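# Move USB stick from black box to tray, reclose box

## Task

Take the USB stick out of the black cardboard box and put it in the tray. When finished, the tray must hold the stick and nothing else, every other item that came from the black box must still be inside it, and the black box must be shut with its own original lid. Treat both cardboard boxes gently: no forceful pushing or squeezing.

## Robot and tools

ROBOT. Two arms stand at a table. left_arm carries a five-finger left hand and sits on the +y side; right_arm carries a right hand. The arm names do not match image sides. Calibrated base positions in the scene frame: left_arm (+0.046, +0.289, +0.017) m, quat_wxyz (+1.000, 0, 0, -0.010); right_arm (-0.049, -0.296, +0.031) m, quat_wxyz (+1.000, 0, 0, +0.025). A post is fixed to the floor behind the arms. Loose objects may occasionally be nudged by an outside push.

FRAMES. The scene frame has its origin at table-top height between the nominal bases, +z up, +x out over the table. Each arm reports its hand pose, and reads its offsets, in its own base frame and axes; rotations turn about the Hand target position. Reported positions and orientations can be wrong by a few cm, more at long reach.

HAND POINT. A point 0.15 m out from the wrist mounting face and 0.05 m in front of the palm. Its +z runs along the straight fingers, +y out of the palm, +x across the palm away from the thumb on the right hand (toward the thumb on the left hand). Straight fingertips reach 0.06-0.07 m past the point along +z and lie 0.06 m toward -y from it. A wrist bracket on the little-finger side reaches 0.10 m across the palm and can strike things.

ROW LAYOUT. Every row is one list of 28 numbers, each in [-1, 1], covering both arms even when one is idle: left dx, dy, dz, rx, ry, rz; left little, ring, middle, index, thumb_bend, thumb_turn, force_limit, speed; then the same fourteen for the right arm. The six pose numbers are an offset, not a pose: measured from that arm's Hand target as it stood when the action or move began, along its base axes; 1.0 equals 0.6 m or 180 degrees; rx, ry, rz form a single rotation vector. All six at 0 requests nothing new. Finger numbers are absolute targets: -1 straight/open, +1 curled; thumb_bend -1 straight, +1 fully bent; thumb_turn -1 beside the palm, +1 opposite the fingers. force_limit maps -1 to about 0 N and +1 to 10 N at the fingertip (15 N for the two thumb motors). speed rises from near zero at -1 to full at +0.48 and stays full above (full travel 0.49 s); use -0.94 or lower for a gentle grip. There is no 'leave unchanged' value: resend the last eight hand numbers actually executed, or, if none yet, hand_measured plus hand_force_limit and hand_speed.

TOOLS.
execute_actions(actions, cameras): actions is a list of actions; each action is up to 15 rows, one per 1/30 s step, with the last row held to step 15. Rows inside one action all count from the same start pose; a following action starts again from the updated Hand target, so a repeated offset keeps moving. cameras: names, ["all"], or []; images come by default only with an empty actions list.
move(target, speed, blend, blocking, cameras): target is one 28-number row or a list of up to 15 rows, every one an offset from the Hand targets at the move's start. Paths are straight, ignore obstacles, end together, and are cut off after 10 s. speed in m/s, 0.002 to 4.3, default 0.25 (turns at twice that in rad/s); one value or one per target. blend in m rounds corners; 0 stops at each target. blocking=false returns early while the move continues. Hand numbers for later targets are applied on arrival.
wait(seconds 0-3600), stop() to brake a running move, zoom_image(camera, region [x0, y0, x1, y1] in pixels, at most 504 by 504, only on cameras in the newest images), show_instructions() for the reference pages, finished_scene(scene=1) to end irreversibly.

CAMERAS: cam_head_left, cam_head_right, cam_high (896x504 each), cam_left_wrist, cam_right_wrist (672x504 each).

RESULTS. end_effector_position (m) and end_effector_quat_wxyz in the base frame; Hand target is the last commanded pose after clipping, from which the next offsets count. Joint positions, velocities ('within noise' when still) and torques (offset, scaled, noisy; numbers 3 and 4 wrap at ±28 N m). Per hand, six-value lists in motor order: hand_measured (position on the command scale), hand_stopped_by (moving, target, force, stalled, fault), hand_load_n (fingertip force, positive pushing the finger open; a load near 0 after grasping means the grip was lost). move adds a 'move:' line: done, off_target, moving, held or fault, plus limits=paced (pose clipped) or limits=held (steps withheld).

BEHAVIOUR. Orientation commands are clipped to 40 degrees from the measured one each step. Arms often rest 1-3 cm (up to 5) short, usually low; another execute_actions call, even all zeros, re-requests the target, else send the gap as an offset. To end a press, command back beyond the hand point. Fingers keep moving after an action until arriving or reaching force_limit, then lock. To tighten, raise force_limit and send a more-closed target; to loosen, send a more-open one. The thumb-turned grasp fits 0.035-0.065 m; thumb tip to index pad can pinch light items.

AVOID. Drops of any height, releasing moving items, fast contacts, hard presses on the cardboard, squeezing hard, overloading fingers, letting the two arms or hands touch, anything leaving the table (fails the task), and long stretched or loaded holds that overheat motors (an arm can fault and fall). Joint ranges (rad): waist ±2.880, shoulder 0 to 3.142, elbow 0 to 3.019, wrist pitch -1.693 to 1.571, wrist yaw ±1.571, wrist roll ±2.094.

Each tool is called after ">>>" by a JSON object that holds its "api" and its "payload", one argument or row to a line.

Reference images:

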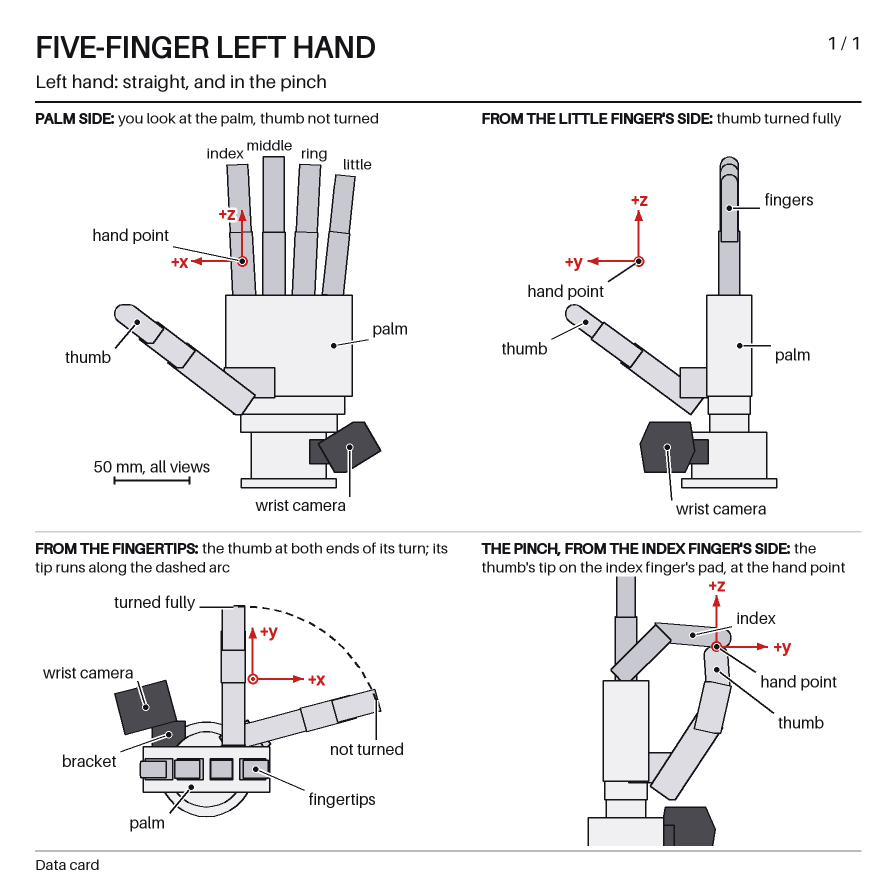

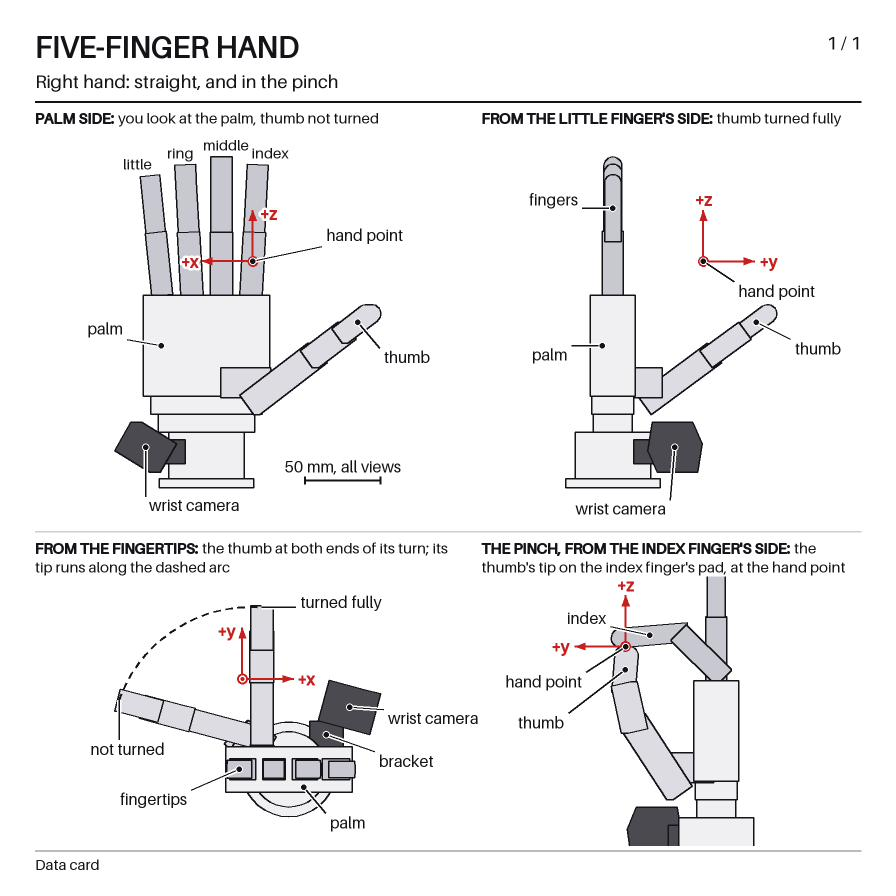

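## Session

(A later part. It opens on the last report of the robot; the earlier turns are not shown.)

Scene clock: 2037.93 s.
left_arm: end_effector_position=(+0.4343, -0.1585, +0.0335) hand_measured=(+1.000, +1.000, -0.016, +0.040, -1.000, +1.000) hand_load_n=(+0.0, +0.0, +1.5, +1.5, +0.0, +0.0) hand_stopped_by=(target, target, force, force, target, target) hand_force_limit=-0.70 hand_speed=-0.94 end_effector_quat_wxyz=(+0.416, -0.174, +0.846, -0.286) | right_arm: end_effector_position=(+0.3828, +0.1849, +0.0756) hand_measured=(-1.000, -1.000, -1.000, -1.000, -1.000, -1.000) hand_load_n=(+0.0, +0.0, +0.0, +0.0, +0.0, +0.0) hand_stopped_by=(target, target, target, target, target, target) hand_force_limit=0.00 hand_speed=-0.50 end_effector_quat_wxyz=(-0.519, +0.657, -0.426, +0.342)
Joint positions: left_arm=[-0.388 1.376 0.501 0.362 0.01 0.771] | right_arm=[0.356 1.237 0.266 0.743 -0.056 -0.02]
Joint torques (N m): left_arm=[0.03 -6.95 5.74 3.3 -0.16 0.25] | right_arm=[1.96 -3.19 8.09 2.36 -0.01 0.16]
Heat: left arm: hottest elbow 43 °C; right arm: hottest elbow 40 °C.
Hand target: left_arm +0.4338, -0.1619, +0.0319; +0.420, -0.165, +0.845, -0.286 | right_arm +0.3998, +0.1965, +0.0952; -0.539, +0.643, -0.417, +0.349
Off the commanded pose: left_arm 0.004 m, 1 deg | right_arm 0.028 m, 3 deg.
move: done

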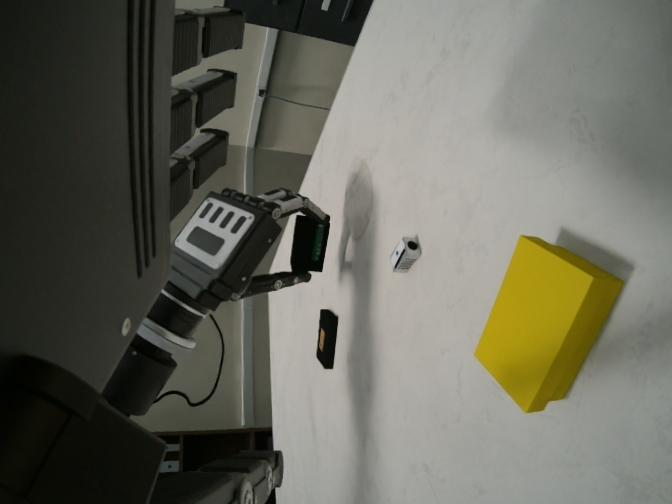

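>>> {"api": "move", "payload": {
  "target": [
    [0,0,-0.035,0.0055,-0.0063,0,1,1,0.1,0.1,-1,1,-0.7,-0.94,0,0,0,0,0,0,-1,-1,-1,-1,-1,-1,0,-0.5]
  ],
  "speed": [0.04],
  "cameras": ["cam_right_wrist"]
}}

>>> {"api": "zoom_image", "payload": {
  "camera": "cam_right_wrist",
  "region": [260, 160, 400, 300]
}}

Scene clock: 2044.53 s.
left_arm: end_effector_position=(+0.4353, -0.1585, +0.0132) hand_measured=(+1.000, +1.000, -0.016, +0.040, -1.000, +1.000) hand_load_n=(+0.0, +0.0, +1.0, +1.5, +0.0, +0.0) hand_stopped_by=(target, target, force, force, target, target) hand_force_limit=-0.70 hand_speed=-0.94 end_effector_quat_wxyz=(+0.426, -0.168, +0.843, -0.280) | right_arm: end_effector_position=(+0.3828, +0.1849, +0.0756) hand_measured=(-1.000, -1.000, -1.000, -1.000, -1.000, -1.000) hand_load_n=(+0.0, +0.0, +0.0, +0.0, +0.0, -0.5) hand_stopped_by=(target, target, target, target, target, target) hand_force_limit=0.00 hand_speed=-0.50 end_effector_quat_wxyz=(-0.519, +0.657, -0.426, +0.342)
Joint positions: left_arm=[-0.398 1.452 0.476 0.476 -0.011 0.786] | right_arm=[0.356 1.237 0.266 0.743 -0.056 -0.02]
Joint torques (N m): left_arm=[0.09 -7.24 5.12 3.23 -0.17 0.24] | right_arm=[1.85 -2.96 8.02 2.3 0 0.15]
Heat: left arm: hottest elbow 43 °C; right arm: hottest elbow 40 °C.
Hand target: left_arm +0.4339, -0.1618, +0.0110; +0.430, -0.159, +0.843, -0.280 | right_arm +0.3998, +0.1965, +0.0952; -0.539, +0.643, -0.417, +0.349
Off the commanded pose: left_arm 0.004 m, 1 deg | right_arm 0.028 m, 3 deg.
move: done

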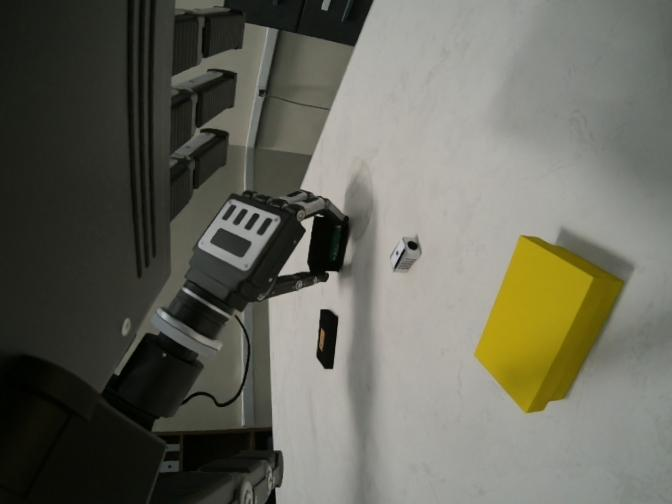

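Scaled by 3.600 from the camera's image (finer frame: 960x720).

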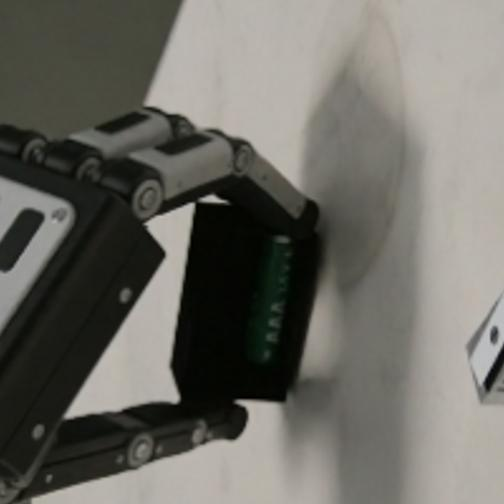

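>>> {"api": "move", "payload": {
  "target": [
    [0,0,-0.012,0.0,0,0,1,1,0.1,0.1,-1,1,-0.7,-0.94,0,0,0,0,0,0,-1,-1,-1,-1,-1,-1,0,-0.5]
  ],
  "speed": [0.03],
  "cameras": ["cam_right_wrist"]
}}

>>> {"api": "zoom_image", "payload": {
  "camera": "cam_right_wrist",
  "region": [260, 160, 400, 300]
}}

Scene clock: 2048.40 s.
left_arm: end_effector_position=(+0.4385, -0.1598, +0.0106) hand_measured=(+1.000, +1.000, -0.016, +0.040, -1.000, +1.000) hand_load_n=(+0.0, +0.0, +2.0, +1.0, +0.0, +0.0) hand_stopped_by=(target, target, force, force, target, target) hand_force_limit=-0.70 hand_speed=-0.94 end_effector_quat_wxyz=(+0.431, -0.166, +0.841, -0.282) | right_arm: end_effector_position=(+0.3828, +0.1849, +0.0756) hand_measured=(-1.000, -1.000, -1.000, -1.000, -1.000, -1.000) hand_load_n=(+0.0, +0.0, +0.0, +0.0, +0.0, -0.5) hand_stopped_by=(target, target, target, target, target, target) hand_force_limit=0.00 hand_speed=-0.50 end_effector_quat_wxyz=(-0.519, +0.657, -0.426, +0.342)
Joint positions: left_arm=[-0.398 1.473 0.476 0.508 -0.012 0.789] | right_arm=[0.356 1.237 0.266 0.743 -0.056 -0.02]
Joint torques (N m): left_arm=[0.03 -6.95 4.63 3.23 -0.14 0.23] | right_arm=[1.9 -2.96 8.06 2.35 -0.03 0.16]
Heat: left arm: hottest elbow 42 °C; right arm: hottest elbow 40 °C.
Hand target: left_arm +0.4338, -0.1619, +0.0038; +0.430, -0.158, +0.844, -0.280 | right_arm +0.3998, +0.1965, +0.0952; -0.539, +0.643, -0.417, +0.349
Off the commanded pose: left_arm 0.008 m, 1 deg | right_arm 0.028 m, 3 deg.
move: done

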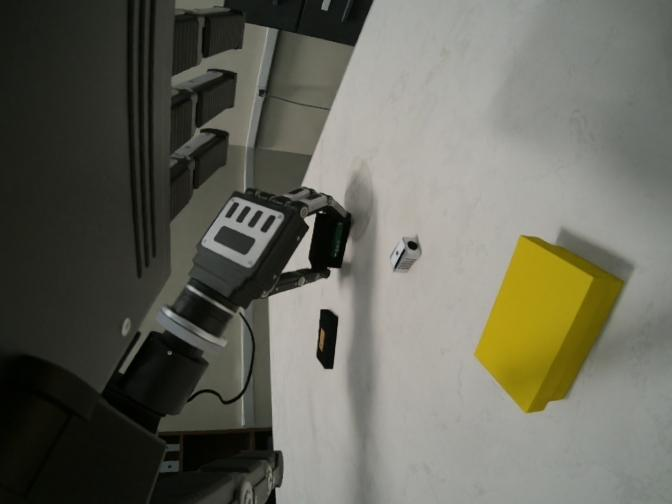

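Scaled by 3.600 from the camera's image (finer frame: 960x720).

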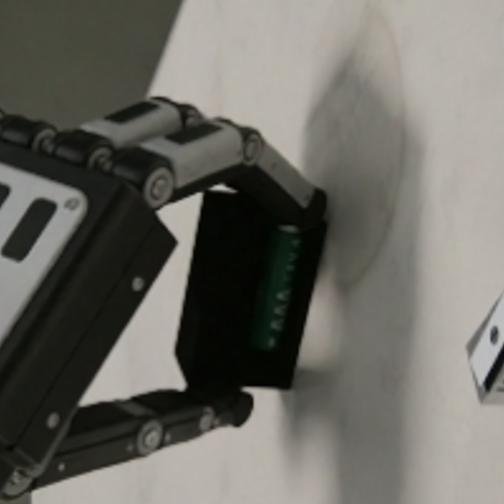

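>>> {"api": "move", "payload": {
  "target": [
    [-0.004,0.003,-0.01,0.0,0,0,1,1,0.1,0.1,-1,1,-0.7,-0.94,0,0,0,0,0,0,-1,-1,-1,-1,-1,-1,0,-0.5]
  ],
  "speed": [0.03],
  "cameras": ["cam_right_wrist"]
}}

>>> {"api": "zoom_image", "payload": {
  "camera": "cam_right_wrist",
  "region": [290, 190, 370, 290]
}}

Scene clock: 2054.20 s.
left_arm: end_effector_position=(+0.4382, -0.1592, +0.0096) hand_measured=(+1.000, +1.000, -0.016, +0.040, -1.000, +1.000) hand_load_n=(+0.0, +0.0, +2.0, +0.0, +0.0, -1.0) hand_stopped_by=(target, target, force, force, target, target) hand_force_limit=-0.70 hand_speed=-0.94 end_effector_quat_wxyz=(+0.437, -0.163, +0.838, -0.284) | right_arm: end_effector_position=(+0.3828, +0.1849, +0.0756) hand_measured=(-1.000, -1.000, -1.000, -1.000, -1.000, -1.000) hand_load_n=(+0.0, +0.0, +0.0, +0.0, +0.0, +0.0) hand_stopped_by=(target, target, target, target, target, target) hand_force_limit=0.00 hand_speed=-0.50 end_effector_quat_wxyz=(-0.519, +0.657, -0.426, +0.342)
Joint positions: left_arm=[-0.398 1.48 0.464 0.541 -0.012 0.796] | right_arm=[0.356 1.237 0.266 0.743 -0.056 -0.02]
Joint torques (N m): left_arm=[0.26 -6.24 4.51 2.99 -0.07 0.16] | right_arm=[2.08 -3.08 8.05 2.35 0 0.16]
Heat: left arm: hottest elbow 42 °C; right arm: hottest elbow 40 °C.
Hand target: left_arm +0.4314, -0.1602, -0.0023; +0.430, -0.158, +0.844, -0.280 | right_arm +0.3998, +0.1965, +0.0952; -0.539, +0.643, -0.417, +0.349
Off the commanded pose: left_arm 0.014 m, 1 deg | right_arm 0.028 m, 3 deg.
move: off_target (left_arm)

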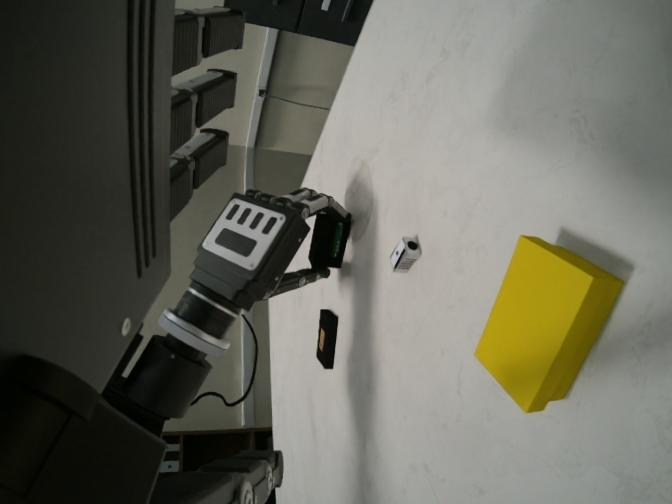

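Scaled by 5.040 from the camera's image (finer frame: 960x720).

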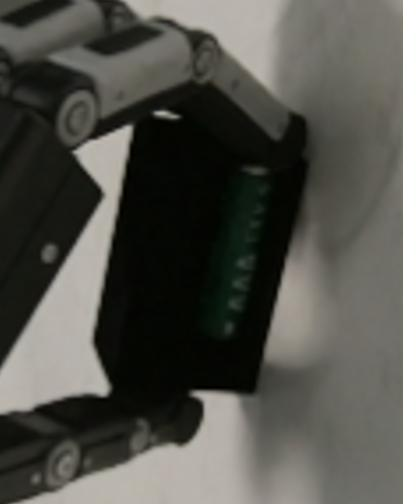

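>>> {"api": "move", "payload": {
  "target": [
    [0.009,0.002,0.013,0.0,0,0,1,1,-0.08,-0.03,-1,1,-0.7,-0.94,0,0,0,0,0,0,-1,-1,-1,-1,-1,-1,0,-0.5]
  ],
  "speed": [0.03],
  "cameras": ["cam_right_wrist"]
}}

>>> {"api": "zoom_image", "payload": {
  "camera": "cam_right_wrist",
  "region": [290, 190, 370, 290]
}}

Scene clock: 2060.43 s.
left_arm: end_effector_position=(+0.4368, -0.1592, +0.0079) hand_measured=(+1.000, +1.000, -0.080, -0.030, -1.000, +1.000) hand_load_n=(+0.0, +0.0, +0.0, +0.0, +0.0, +0.0) hand_stopped_by=(target, target, target, target, target, target) hand_force_limit=-0.70 hand_speed=-0.94 end_effector_quat_wxyz=(+0.433, -0.162, +0.840, -0.284) | right_arm: end_effector_position=(+0.3828, +0.1849, +0.0756) hand_measured=(-1.000, -1.000, -1.000, -1.000, -1.000, -1.000) hand_load_n=(+0.0, -0.5, +0.0, +0.0, +0.0, +0.0) hand_stopped_by=(target, target, target, target, target, target) hand_force_limit=0.00 hand_speed=-0.50 end_effector_quat_wxyz=(-0.519, +0.657, -0.426, +0.342)
Joint positions: left_arm=[-0.398 1.481 0.464 0.535 -0.009 0.796] | right_arm=[0.356 1.237 0.266 0.743 -0.056 -0.02]
Joint torques (N m): left_arm=[1.2 -7.77 5.75 1.77 0.13 0.22] | right_arm=[1.85 -3.14 8.08 2.35 -0.01 0.16]
Heat: left arm: hottest elbow 41 °C; right arm: hottest elbow 40 °C.
Hand target: left_arm +0.4369, -0.1589, +0.0056; +0.430, -0.158, +0.844, -0.280 | right_arm +0.3998, +0.1965, +0.0952; -0.539, +0.643, -0.417, +0.349
Off the commanded pose: left_arm 0.002 m, 1 deg | right_arm 0.028 m, 3 deg.
move: done

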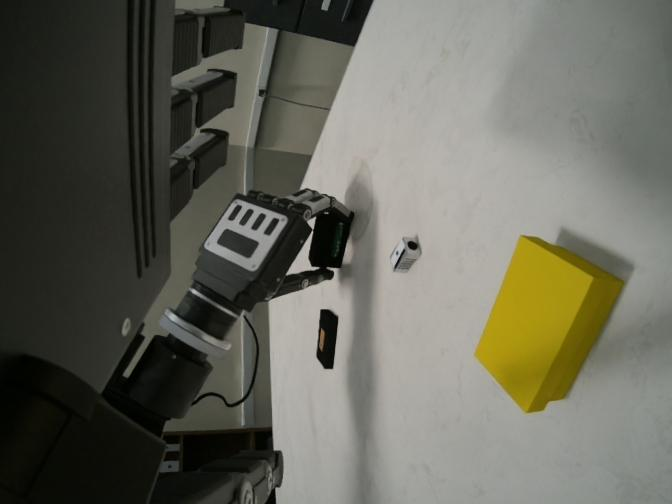

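Scaled by 5.040 from the camera's image (finer frame: 960x720).

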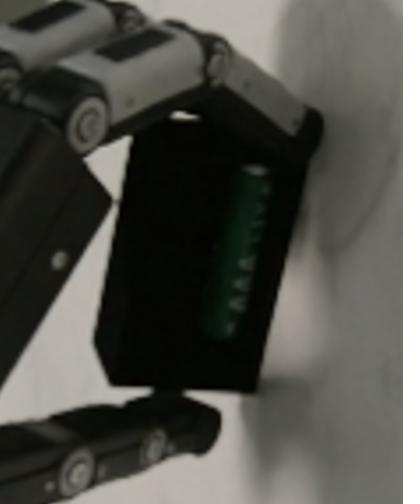

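>>> {"api": "move", "payload": {
  "target": [
    [0.0,0.0,0.0,0.0,0,0,1,1,-0.4,-0.4,-1,1,-0.7,-0.8,0,0,0,0,0,0,-1,-1,-1,-1,-1,-1,0,-0.5],
    [-0.0053,0.0063,0.004,0.0,0,0,1,1,-0.4,-0.4,-1,1,-0.7,-0.8,0,0,0,0,0,0,-1,-1,-1,-1,-1,-1,0,-0.5]
  ],
  "speed": [0.03,0.03],
  "cameras": ["cam_right_wrist","cam_left_wrist"]
}}

>>> {"api": "zoom_image", "payload": {
  "camera": "cam_right_wrist",
  "region": [290, 190, 370, 290]
}}

Scene clock: 2068.57 s.
left_arm: end_effector_position=(+0.4365, -0.1597, +0.0087) hand_measured=(+1.000, +1.000, -0.400, -0.400, -1.000, +1.000) hand_load_n=(+0.0, +0.0, +0.0, +0.0, +0.0, +0.0) hand_stopped_by=(target, target, target, target, target, target) hand_force_limit=-0.70 hand_speed=-0.80 end_effector_quat_wxyz=(+0.433, -0.159, +0.840, -0.284) | right_arm: end_effector_position=(+0.3828, +0.1849, +0.0756) hand_measured=(-1.000, -1.000, -1.000, -1.000, -1.000, -1.000) hand_load_n=(+0.0, +0.0, +0.0, +0.0, +0.0, +0.0) hand_stopped_by=(target, target, target, target, target, target) hand_force_limit=0.00 hand_speed=-0.50 end_effector_quat_wxyz=(-0.519, +0.657, -0.426, +0.342)
Joint positions: left_arm=[-0.398 1.477 0.464 0.531 -0.004 0.8] | right_arm=[0.356 1.237 0.266 0.743 -0.056 -0.02]
Joint torques (N m): left_arm=[1.79 -8.82 5.05 1.55 0.2 0.2] | right_arm=[1.73 -3.08 8.05 2.39 0 0.15]
Heat: left arm: hottest elbow 41 °C; right arm: hottest elbow 40 °C.
Hand target: left_arm +0.4337, -0.1551, +0.0080; +0.430, -0.158, +0.844, -0.280 | right_arm +0.3998, +0.1965, +0.0952; -0.539, +0.643, -0.417, +0.349
Off the commanded pose: left_arm 0.005 m, 1 deg | right_arm 0.028 m, 3 deg.
move: done
Images, in order (width x height): cam_left_wrist 672x504, cam_right_wrist 672x504.

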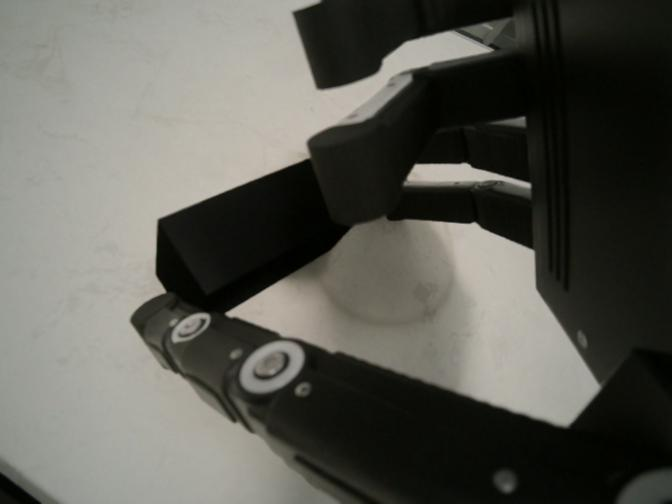

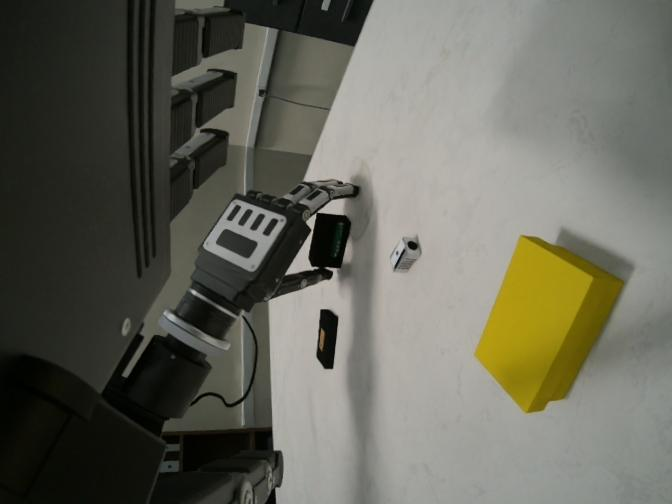

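Scaled by 5.040 from the camera's image (finer frame: 960x720).

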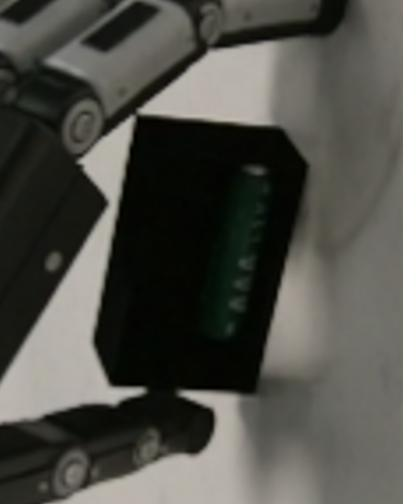

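>>> {"api": "move", "payload": {
  "target": [
    [-0.0075,0.0125,0.005,0.0,0,0,1,1,-0.4,-0.4,-1,1,-0.7,-0.8,0,0,0,0,0,0,-1,-1,-1,-1,-1,-1,0,-0.5]
  ],
  "speed": [0.03],
  "cameras": ["cam_right_wrist"]
}}

>>> {"api": "zoom_image", "payload": {
  "camera": "cam_right_wrist",
  "region": [290, 190, 370, 290]
}}

Scene clock: 2072.53 s.
left_arm: end_effector_position=(+0.4311, -0.1539, +0.0092) hand_measured=(+1.000, +1.000, -0.400, -0.400, -1.000, +1.000) hand_load_n=(+0.5, +0.0, +0.0, +0.0, +0.0, +0.0) hand_stopped_by=(target, target, target, target, target, target) hand_force_limit=-0.70 hand_speed=-0.80 end_effector_quat_wxyz=(+0.428, -0.160, +0.843, -0.284) | right_arm: end_effector_position=(+0.3828, +0.1849, +0.0756) hand_measured=(-1.000, -1.000, -1.000, -1.000, -1.000, -1.000) hand_load_n=(+0.0, +0.0, +0.0, +0.0, +0.0, +0.0) hand_stopped_by=(target, target, target, target, target, target) hand_force_limit=0.00 hand_speed=-0.50 end_effector_quat_wxyz=(-0.519, +0.657, -0.426, +0.342)
Joint positions: left_arm=[-0.385 1.455 0.451 0.514 0.012 0.804] | right_arm=[0.356 1.237 0.266 0.743 -0.056 -0.02]
Joint torques (N m): left_arm=[2.08 -9 4.86 1.76 0.12 0.26] | right_arm=[1.96 -2.84 8.05 2.36 -0.01 0.14]
Heat: left arm: hottest elbow 41 °C; right arm: hottest elbow 40 °C.
Hand target: left_arm +0.4291, -0.1476, +0.0109; +0.430, -0.158, +0.844, -0.280 | right_arm +0.3998, +0.1965, +0.0952; -0.539, +0.643, -0.417, +0.349
Off the commanded pose: left_arm 0.007 m, 1 deg | right_arm 0.028 m, 3 deg.
move: done

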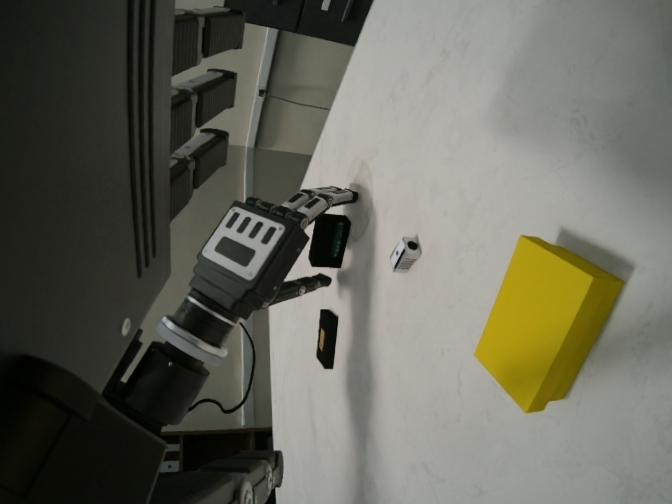

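Scaled by 5.040 from the camera's image (finer frame: 960x720).

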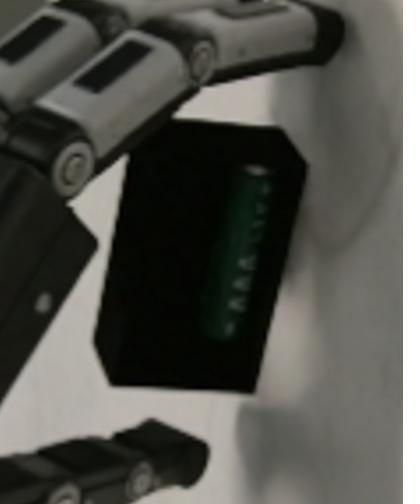

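>>> {"api": "move", "payload": {
  "target": [
    [-0.002,0.003,0.09,0.0,0,0,1,1,-0.4,-0.4,-1,1,-0.7,-0.8,0,0,0,0,0,0,-1,-1,-1,-1,-1,-1,0,-0.5],
    [0.0102,-0.0142,0.115,0.1017,-0.1209,-0.0041,1,1,-0.4,-0.4,-1,1,-0.7,-0.8,0,0,0,0,0,0,-1,-1,-1,-1,-1,-1,0,-0.5]
  ],
  "speed": [0.06,0.08],
  "cameras": ["cam_right_wrist","cam_left_wrist"]
}}

>>> {"api": "zoom_image", "payload": {
  "camera": "cam_right_wrist",
  "region": [240, 150, 400, 310]
}}

Scene clock: 2097.40 s.
left_arm: end_effector_position=(+0.4382, -0.1535, +0.0831) hand_measured=(+1.000, +1.000, -0.400, -0.400, -1.000, +1.000) hand_load_n=(+0.0, +0.0, +0.0, +0.0, +0.0, +0.0) hand_stopped_by=(target, target, target, target, target, target) hand_force_limit=-0.70 hand_speed=-0.80 end_effector_quat_wxyz=(+0.597, -0.035, +0.783, -0.172) | right_arm: end_effector_position=(+0.3828, +0.1849, +0.0756) hand_measured=(-1.000, -1.000, -1.000, -1.000, -1.000, -1.000) hand_load_n=(+0.0, +0.0, +0.0, +0.0, +0.0, +0.0) hand_stopped_by=(target, target, target, target, target, target) hand_force_limit=0.00 hand_speed=-0.50 end_effector_quat_wxyz=(-0.519, +0.657, -0.426, +0.342)
Joint positions: left_arm=[-0.554 1.396 0.389 0.765 -0.31 1.17] | right_arm=[0.356 1.237 0.266 0.743 -0.056 -0.02]
Joint torques (N m): left_arm=[0.03 -5.89 4.89 3.37 -0.23 0.27] | right_arm=[1.85 -3.08 8.1 2.37 -0.02 0.16]
Heat: left arm: hottest elbow 40 °C; right arm: hottest elbow 40 °C.
Hand target: left_arm +0.4353, -0.1560, +0.0799; +0.599, -0.028, +0.782, -0.171 | right_arm +0.3998, +0.1965, +0.0952; -0.539, +0.643, -0.417, +0.349
Off the commanded pose: left_arm 0.005 m, 1 deg | right_arm 0.028 m, 3 deg.
move: done
Images, in order (width x height): cam_left_wrist 672x504, cam_right_wrist 672x504.

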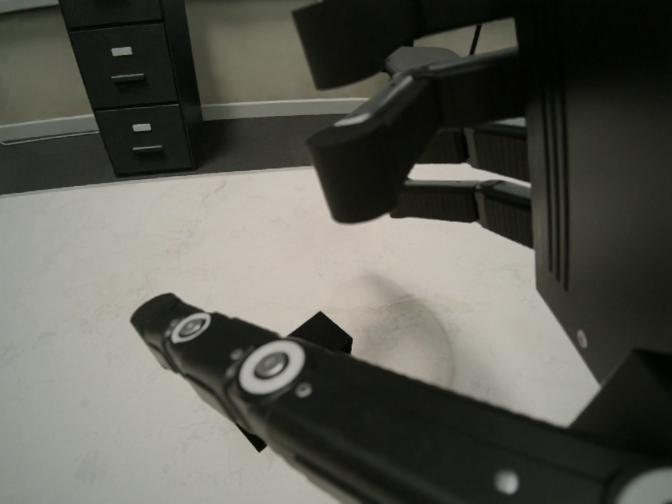

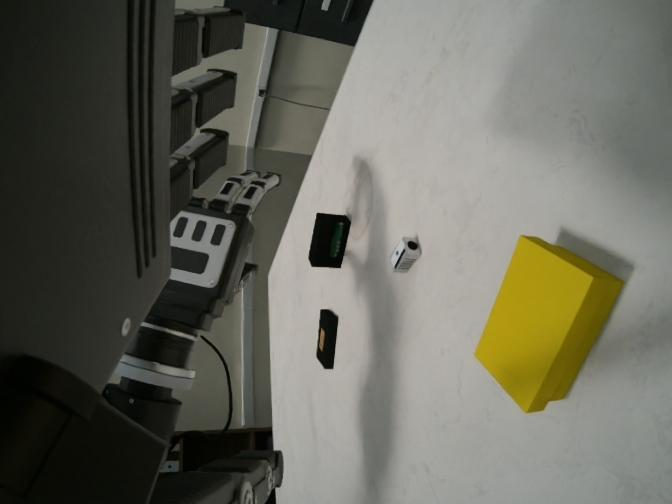

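Scaled by 3.150 from the camera's image (finer frame: 960x720).

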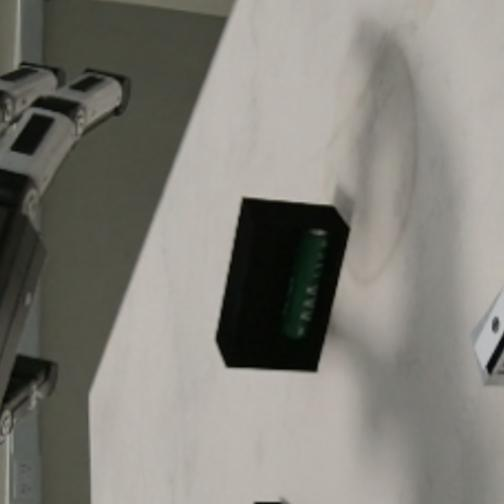

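>>> {"api": "move", "payload": {
  "target": [
    [-0.003,-0.0042,-0.075,0,0,0,1,1,-0.4,-0.4,-1,1,-0.7,-0.8,0,0,0,0,0,0,-1,-1,-1,-1,-1,-1,0,-0.5]
  ],
  "speed": [0.06],
  "cameras": ["cam_right_wrist","cam_left_wrist"]
}}

>>> {"api": "zoom_image", "payload": {
  "camera": "cam_right_wrist",
  "region": [260, 150, 400, 290]
}}

Scene clock: 2104.07 s.
left_arm: end_effector_position=(+0.4364, -0.1556, +0.0357) hand_measured=(+1.000, +1.000, -0.400, -0.400, -1.000, +1.000) hand_load_n=(+0.0, +0.0, +0.0, +0.0, +0.0, +0.5) hand_stopped_by=(target, target, target, target, target, target) hand_force_limit=-0.70 hand_speed=-0.80 end_effector_quat_wxyz=(+0.596, -0.034, +0.784, -0.170) | right_arm: end_effector_position=(+0.3828, +0.1849, +0.0756) hand_measured=(-1.000, -1.000, -1.000, -1.000, -1.000, -1.000) hand_load_n=(+0.0, +0.0, +0.0, +0.0, +0.0, +0.0) hand_stopped_by=(target, target, target, target, target, target) hand_force_limit=0.00 hand_speed=-0.50 end_effector_quat_wxyz=(-0.519, +0.657, -0.426, +0.342)
Joint positions: left_arm=[-0.564 1.603 0.367 0.99 -0.321 1.17] | right_arm=[0.356 1.237 0.266 0.743 -0.056 -0.02]
Joint torques (N m): left_arm=[0.03 -7.41 3.51 3.36 -0.23 0.23] | right_arm=[1.9 -3.02 8.09 2.35 0 0.16]
Heat: left arm: hottest elbow 40 °C; right arm: hottest elbow 40 °C.
Hand target: left_arm +0.4335, -0.1585, +0.0349; +0.599, -0.028, +0.782, -0.171 | right_arm +0.3998, +0.1965, +0.0952; -0.539, +0.643, -0.417, +0.349
Off the commanded pose: left_arm 0.004 m, 1 deg | right_arm 0.028 m, 3 deg.
move: done
Images, in order (width x height): cam_left_wrist 672x504, cam_right_wrist 672x504.

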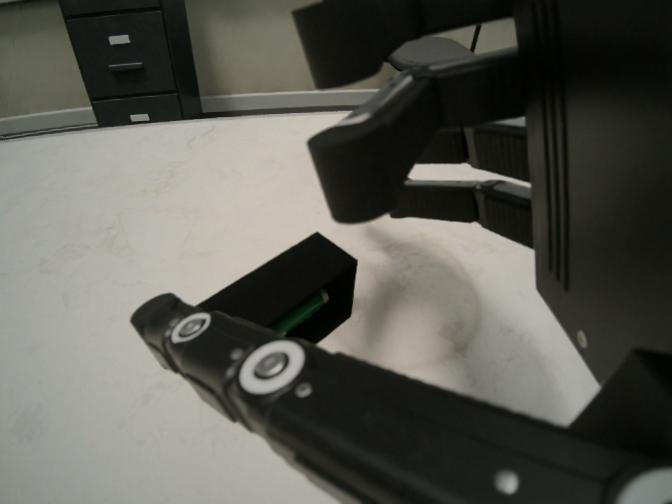

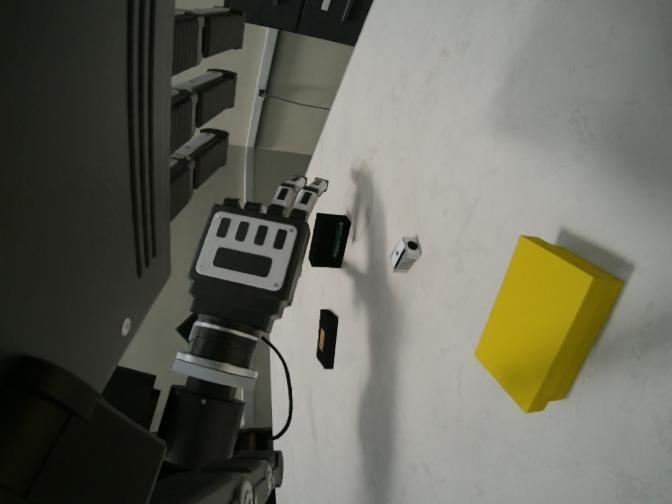

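Scaled by 3.600 from the camera's image (finer frame: 960x720).

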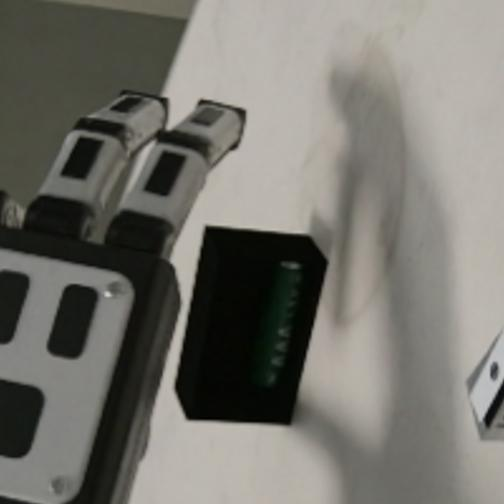

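>>> {"api": "move", "payload": {
  "target": [
    [0.0,0.001,-0.035,0,0,0,1,1,-0.4,-0.4,-1,1,-0.7,-0.8,0,0,0,0,0,0,-1,-1,-1,-1,-1,-1,0,-0.5]
  ],
  "speed": [0.05],
  "cameras": ["cam_right_wrist","cam_left_wrist"]
}}

>>> {"api": "zoom_image", "payload": {
  "camera": "cam_left_wrist",
  "region": [120, 150, 420, 380]
}}

>>> {"api": "zoom_image", "payload": {
  "camera": "cam_right_wrist",
  "region": [260, 150, 400, 290]
}}

Scene clock: 2110.17 s.
left_arm: end_effector_position=(+0.4371, -0.1560, +0.0152) hand_measured=(+1.000, +1.000, -0.400, -0.400, -1.000, +1.000) hand_load_n=(+0.0, +0.0, +0.0, +0.0, +0.0, +0.5) hand_stopped_by=(target, target, target, target, target, target) hand_force_limit=-0.70 hand_speed=-0.80 end_effector_quat_wxyz=(+0.597, -0.034, +0.783, -0.170) | right_arm: end_effector_position=(+0.3828, +0.1849, +0.0756) hand_measured=(-1.000, -1.000, -1.000, -1.000, -1.000, -1.000) hand_load_n=(+0.0, +0.0, +0.0, +0.0, +0.0, +0.0) hand_stopped_by=(target, target, target, target, target, target) hand_force_limit=0.00 hand_speed=-0.50 end_effector_quat_wxyz=(-0.519, +0.657, -0.426, +0.342)
Joint positions: left_arm=[-0.564 1.705 0.367 1.094 -0.321 1.17] | right_arm=[0.356 1.237 0.266 0.743 -0.056 -0.02]
Joint torques (N m): left_arm=[0.15 -7.88 2.71 3.32 -0.16 0.23] | right_arm=[2.08 -3.02 8.03 2.36 -0.02 0.16]
Heat: left arm: hottest elbow 39 °C; right arm: hottest elbow 40 °C.
Hand target: left_arm +0.4335, -0.1579, +0.0139; +0.599, -0.028, +0.782, -0.171 | right_arm +0.3998, +0.1965, +0.0952; -0.539, +0.643, -0.417, +0.349
Off the commanded pose: left_arm 0.004 m, 1 deg | right_arm 0.028 m, 3 deg.
move: done
Images, in order (width x height): cam_left_wrist 672x504, cam_right_wrist 672x504.

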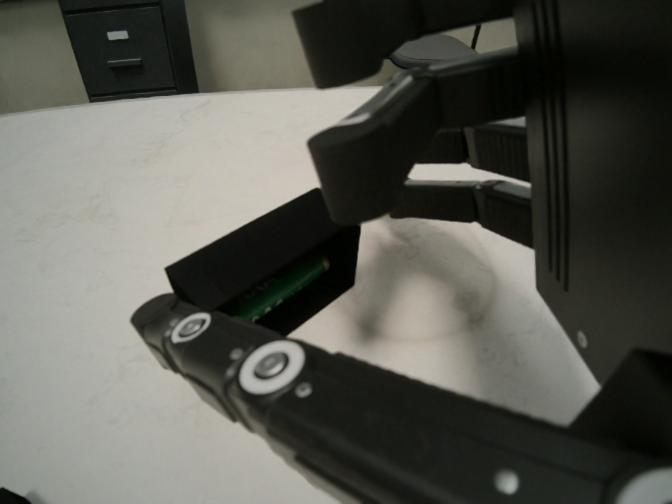

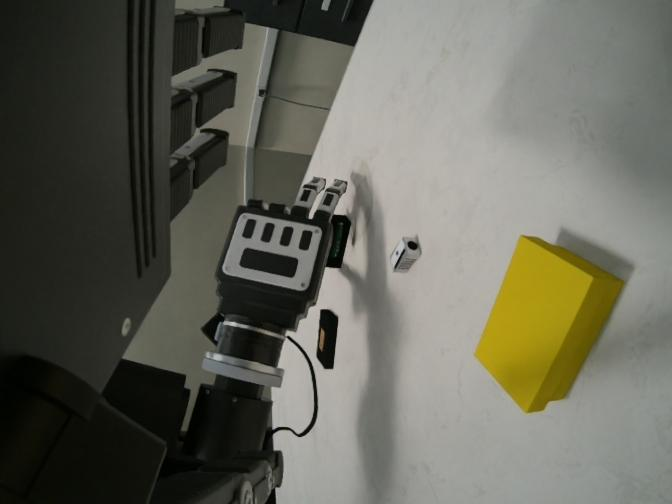

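Scaled by 1.680 from the camera's image (finer frame: 960x720).

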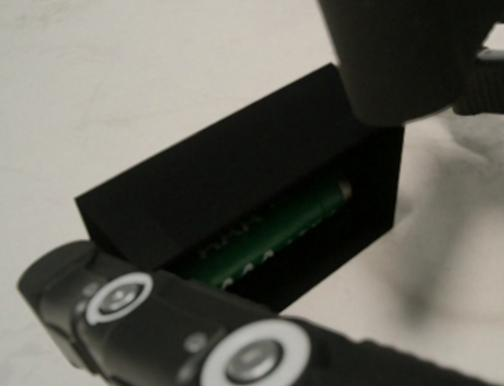

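Scaled by 3.600 from the camera's image (finer frame: 960x720).

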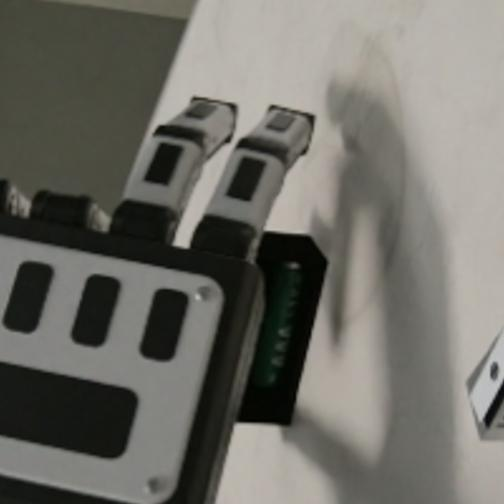

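>>> {"api": "move", "payload": {
  "target": [
    [-0.0035,0.0025,-0.019,0,0,0,1,1,-0.4,-0.4,-1,1,-0.7,-0.8,0,0,0,0,0,0,-1,-1,-1,-1,-1,-1,0,-0.5]
  ],
  "speed": [0.04],
  "cameras": ["cam_right_wrist","cam_left_wrist"]
}}

>>> {"api": "zoom_image", "payload": {
  "camera": "cam_left_wrist",
  "region": [120, 150, 420, 380]
}}

>>> {"api": "zoom_image", "payload": {
  "camera": "cam_right_wrist",
  "region": [260, 150, 400, 290]
}}

Scene clock: 2118.33 s.
left_arm: end_effector_position=(+0.4355, -0.1549, +0.0059) hand_measured=(+1.000, +1.000, -0.400, -0.400, -1.000, +1.000) hand_load_n=(+0.0, +0.0, +0.0, +0.0, +0.0, +0.0) hand_stopped_by=(target, target, target, target, target, target) hand_force_limit=-0.70 hand_speed=-0.80 end_effector_quat_wxyz=(+0.599, -0.035, +0.782, -0.172) | right_arm: end_effector_position=(+0.3828, +0.1849, +0.0756) hand_measured=(-1.000, -1.000, -1.000, -1.000, -1.000, -1.000) hand_load_n=(+0.0, +0.0, +0.0, +0.0, +0.0, +0.0) hand_stopped_by=(target, target, target, target, target, target) hand_force_limit=0.00 hand_speed=-0.50 end_effector_quat_wxyz=(-0.519, +0.657, -0.426, +0.342)
Joint positions: left_arm=[-0.564 1.755 0.361 1.155 -0.321 1.171] | right_arm=[0.356 1.237 0.266 0.743 -0.056 -0.02]
Joint torques (N m): left_arm=[0.21 -7.77 2.28 3.3 -0.14 0.23] | right_arm=[2.02 -3.19 8.05 2.36 -0.02 0.16]
Heat: left arm: hottest elbow 39 °C; right arm: hottest elbow 40 °C.
Hand target: left_arm +0.4313, -0.1564, +0.0026; +0.599, -0.028, +0.782, -0.171 | right_arm +0.3998, +0.1965, +0.0952; -0.539, +0.643, -0.417, +0.349
Off the commanded pose: left_arm 0.006 m, 1 deg | right_arm 0.028 m, 3 deg.
move: done
Images, in order (width x height): cam_left_wrist 672x504, cam_right_wrist 672x504.

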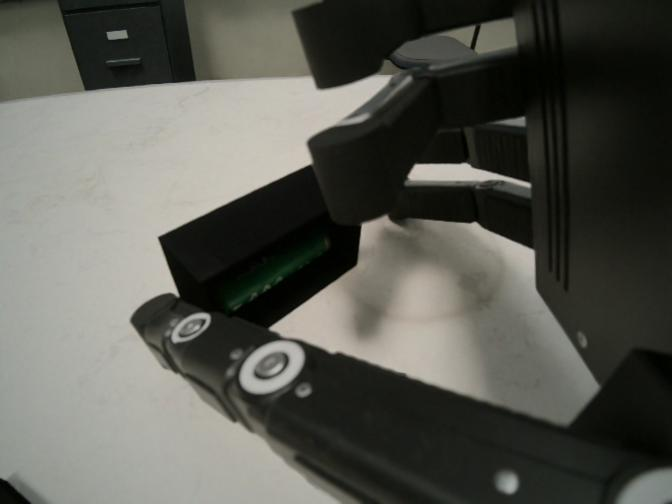

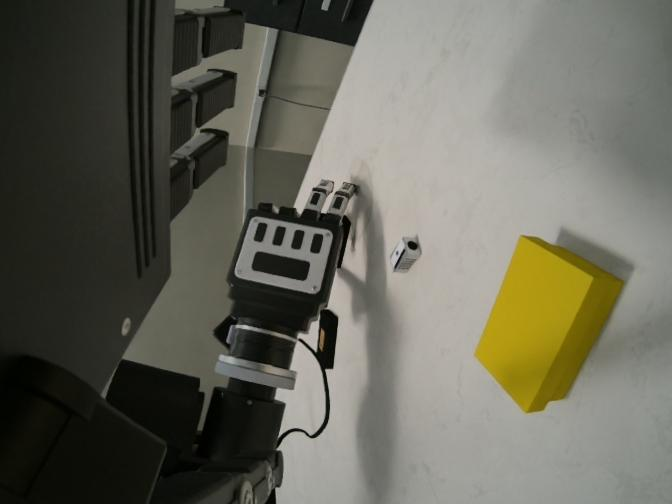

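Scaled by 1.680 from the camera's image (finer frame: 960x720).

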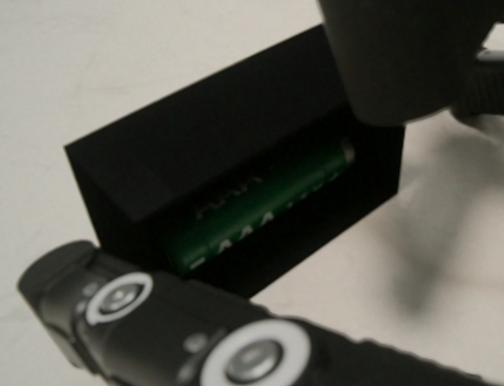

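Scaled by 3.600 from the camera's image (finer frame: 960x720).

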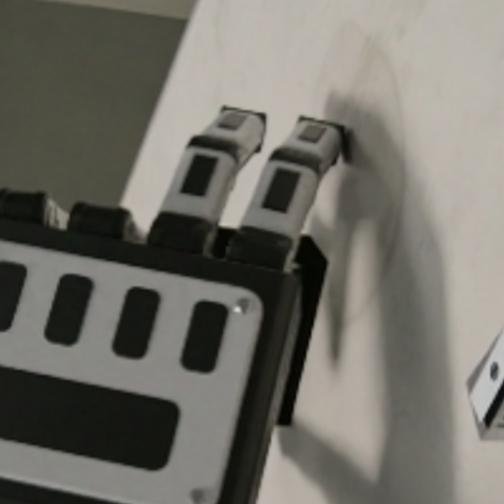

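>>> {"api": "move", "payload": {
  "target": [
    [0,0,0,0,0,0,1,1,0.12,0.12,-1,1,-0.7,-0.94,0,0,0,0,0,0,-1,-1,-1,-1,-1,-1,0,-0.5]
  ],
  "speed": [0.04],
  "cameras": ["cam_right_wrist","cam_left_wrist"]
}}

>>> {"api": "zoom_image", "payload": {
  "camera": "cam_left_wrist",
  "region": [120, 150, 420, 380]
}}

>>> {"api": "zoom_image", "payload": {
  "camera": "cam_right_wrist",
  "region": [260, 150, 400, 290]
}}

Scene clock: 2125.57 s.
left_arm: end_effector_position=(+0.4354, -0.1549, +0.0057) hand_measured=(+1.000, +1.000, -0.012, +0.044, -1.000, +1.000) hand_load_n=(+0.0, +0.0, +1.5, +2.0, +0.0, +0.0) hand_stopped_by=(target, target, force, force, target, target) hand_force_limit=-0.70 hand_speed=-0.94 end_effector_quat_wxyz=(+0.599, -0.035, +0.782, -0.172) | right_arm: end_effector_position=(+0.3828, +0.1849, +0.0756) hand_measured=(-1.000, -1.000, -1.000, -1.000, -1.000, -1.000) hand_load_n=(+0.0, +0.0, -0.5, +0.0, +0.0, -0.5) hand_stopped_by=(target, target, target, target, target, target) hand_force_limit=0.00 hand_speed=-0.50 end_effector_quat_wxyz=(-0.519, +0.657, -0.426, +0.342)
Joint positions: left_arm=[-0.564 1.756 0.361 1.156 -0.321 1.171] | right_arm=[0.356 1.237 0.266 0.743 -0.056 -0.02]
Joint torques (N m): left_arm=[0.21 -7.77 2.37 3.26 -0.15 0.23] | right_arm=[1.96 -3.08 8.05 2.37 -0.01 0.14]
Heat: left arm: hottest elbow 38 °C; right arm: hottest elbow 40 °C.
Hand target: left_arm +0.4313, -0.1564, +0.0025; +0.599, -0.028, +0.782, -0.171 | right_arm +0.3998, +0.1965, +0.0952; -0.539, +0.643, -0.417, +0.349
Off the commanded pose: left_arm 0.005 m, 1 deg | right_arm 0.028 m, 3 deg.
move: done
Images, in order (width x height): cam_left_wrist 672x504, cam_right_wrist 672x504.

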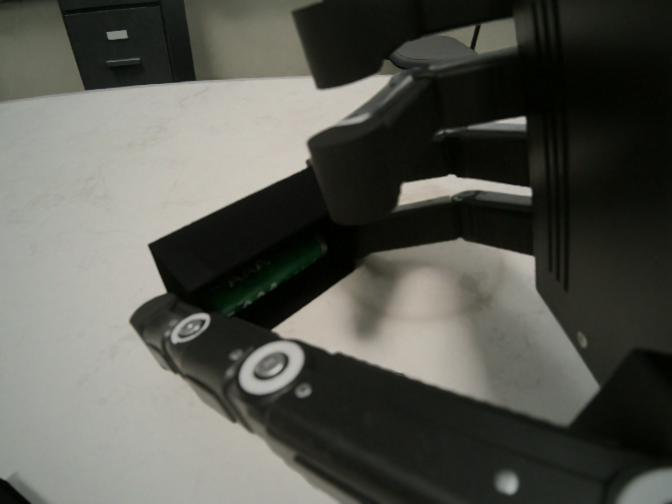

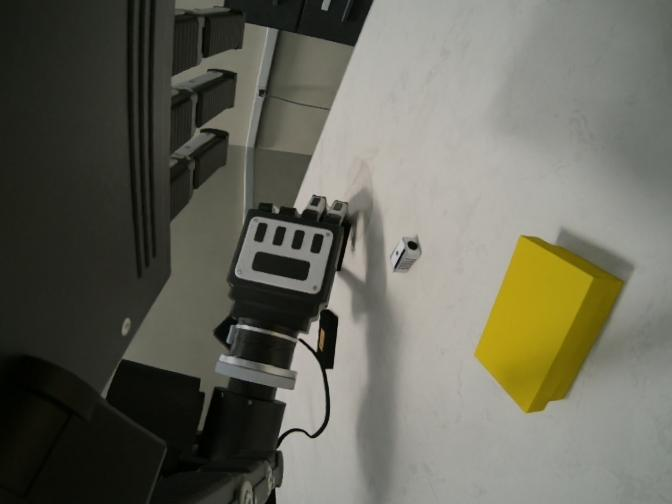

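Scaled by 1.680 from the camera's image (finer frame: 960x720).

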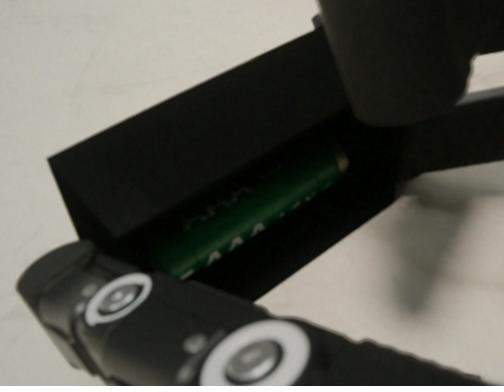

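Scaled by 3.600 from the camera's image (finer frame: 960x720).

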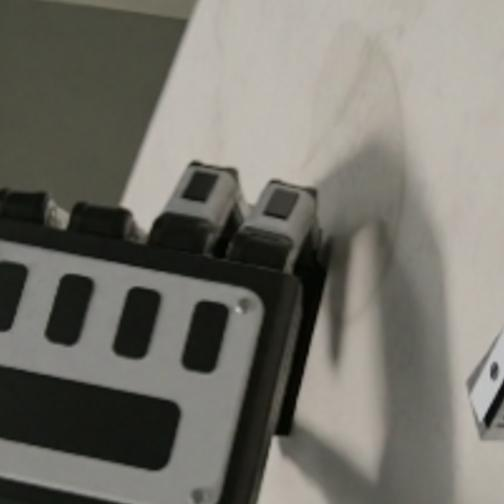

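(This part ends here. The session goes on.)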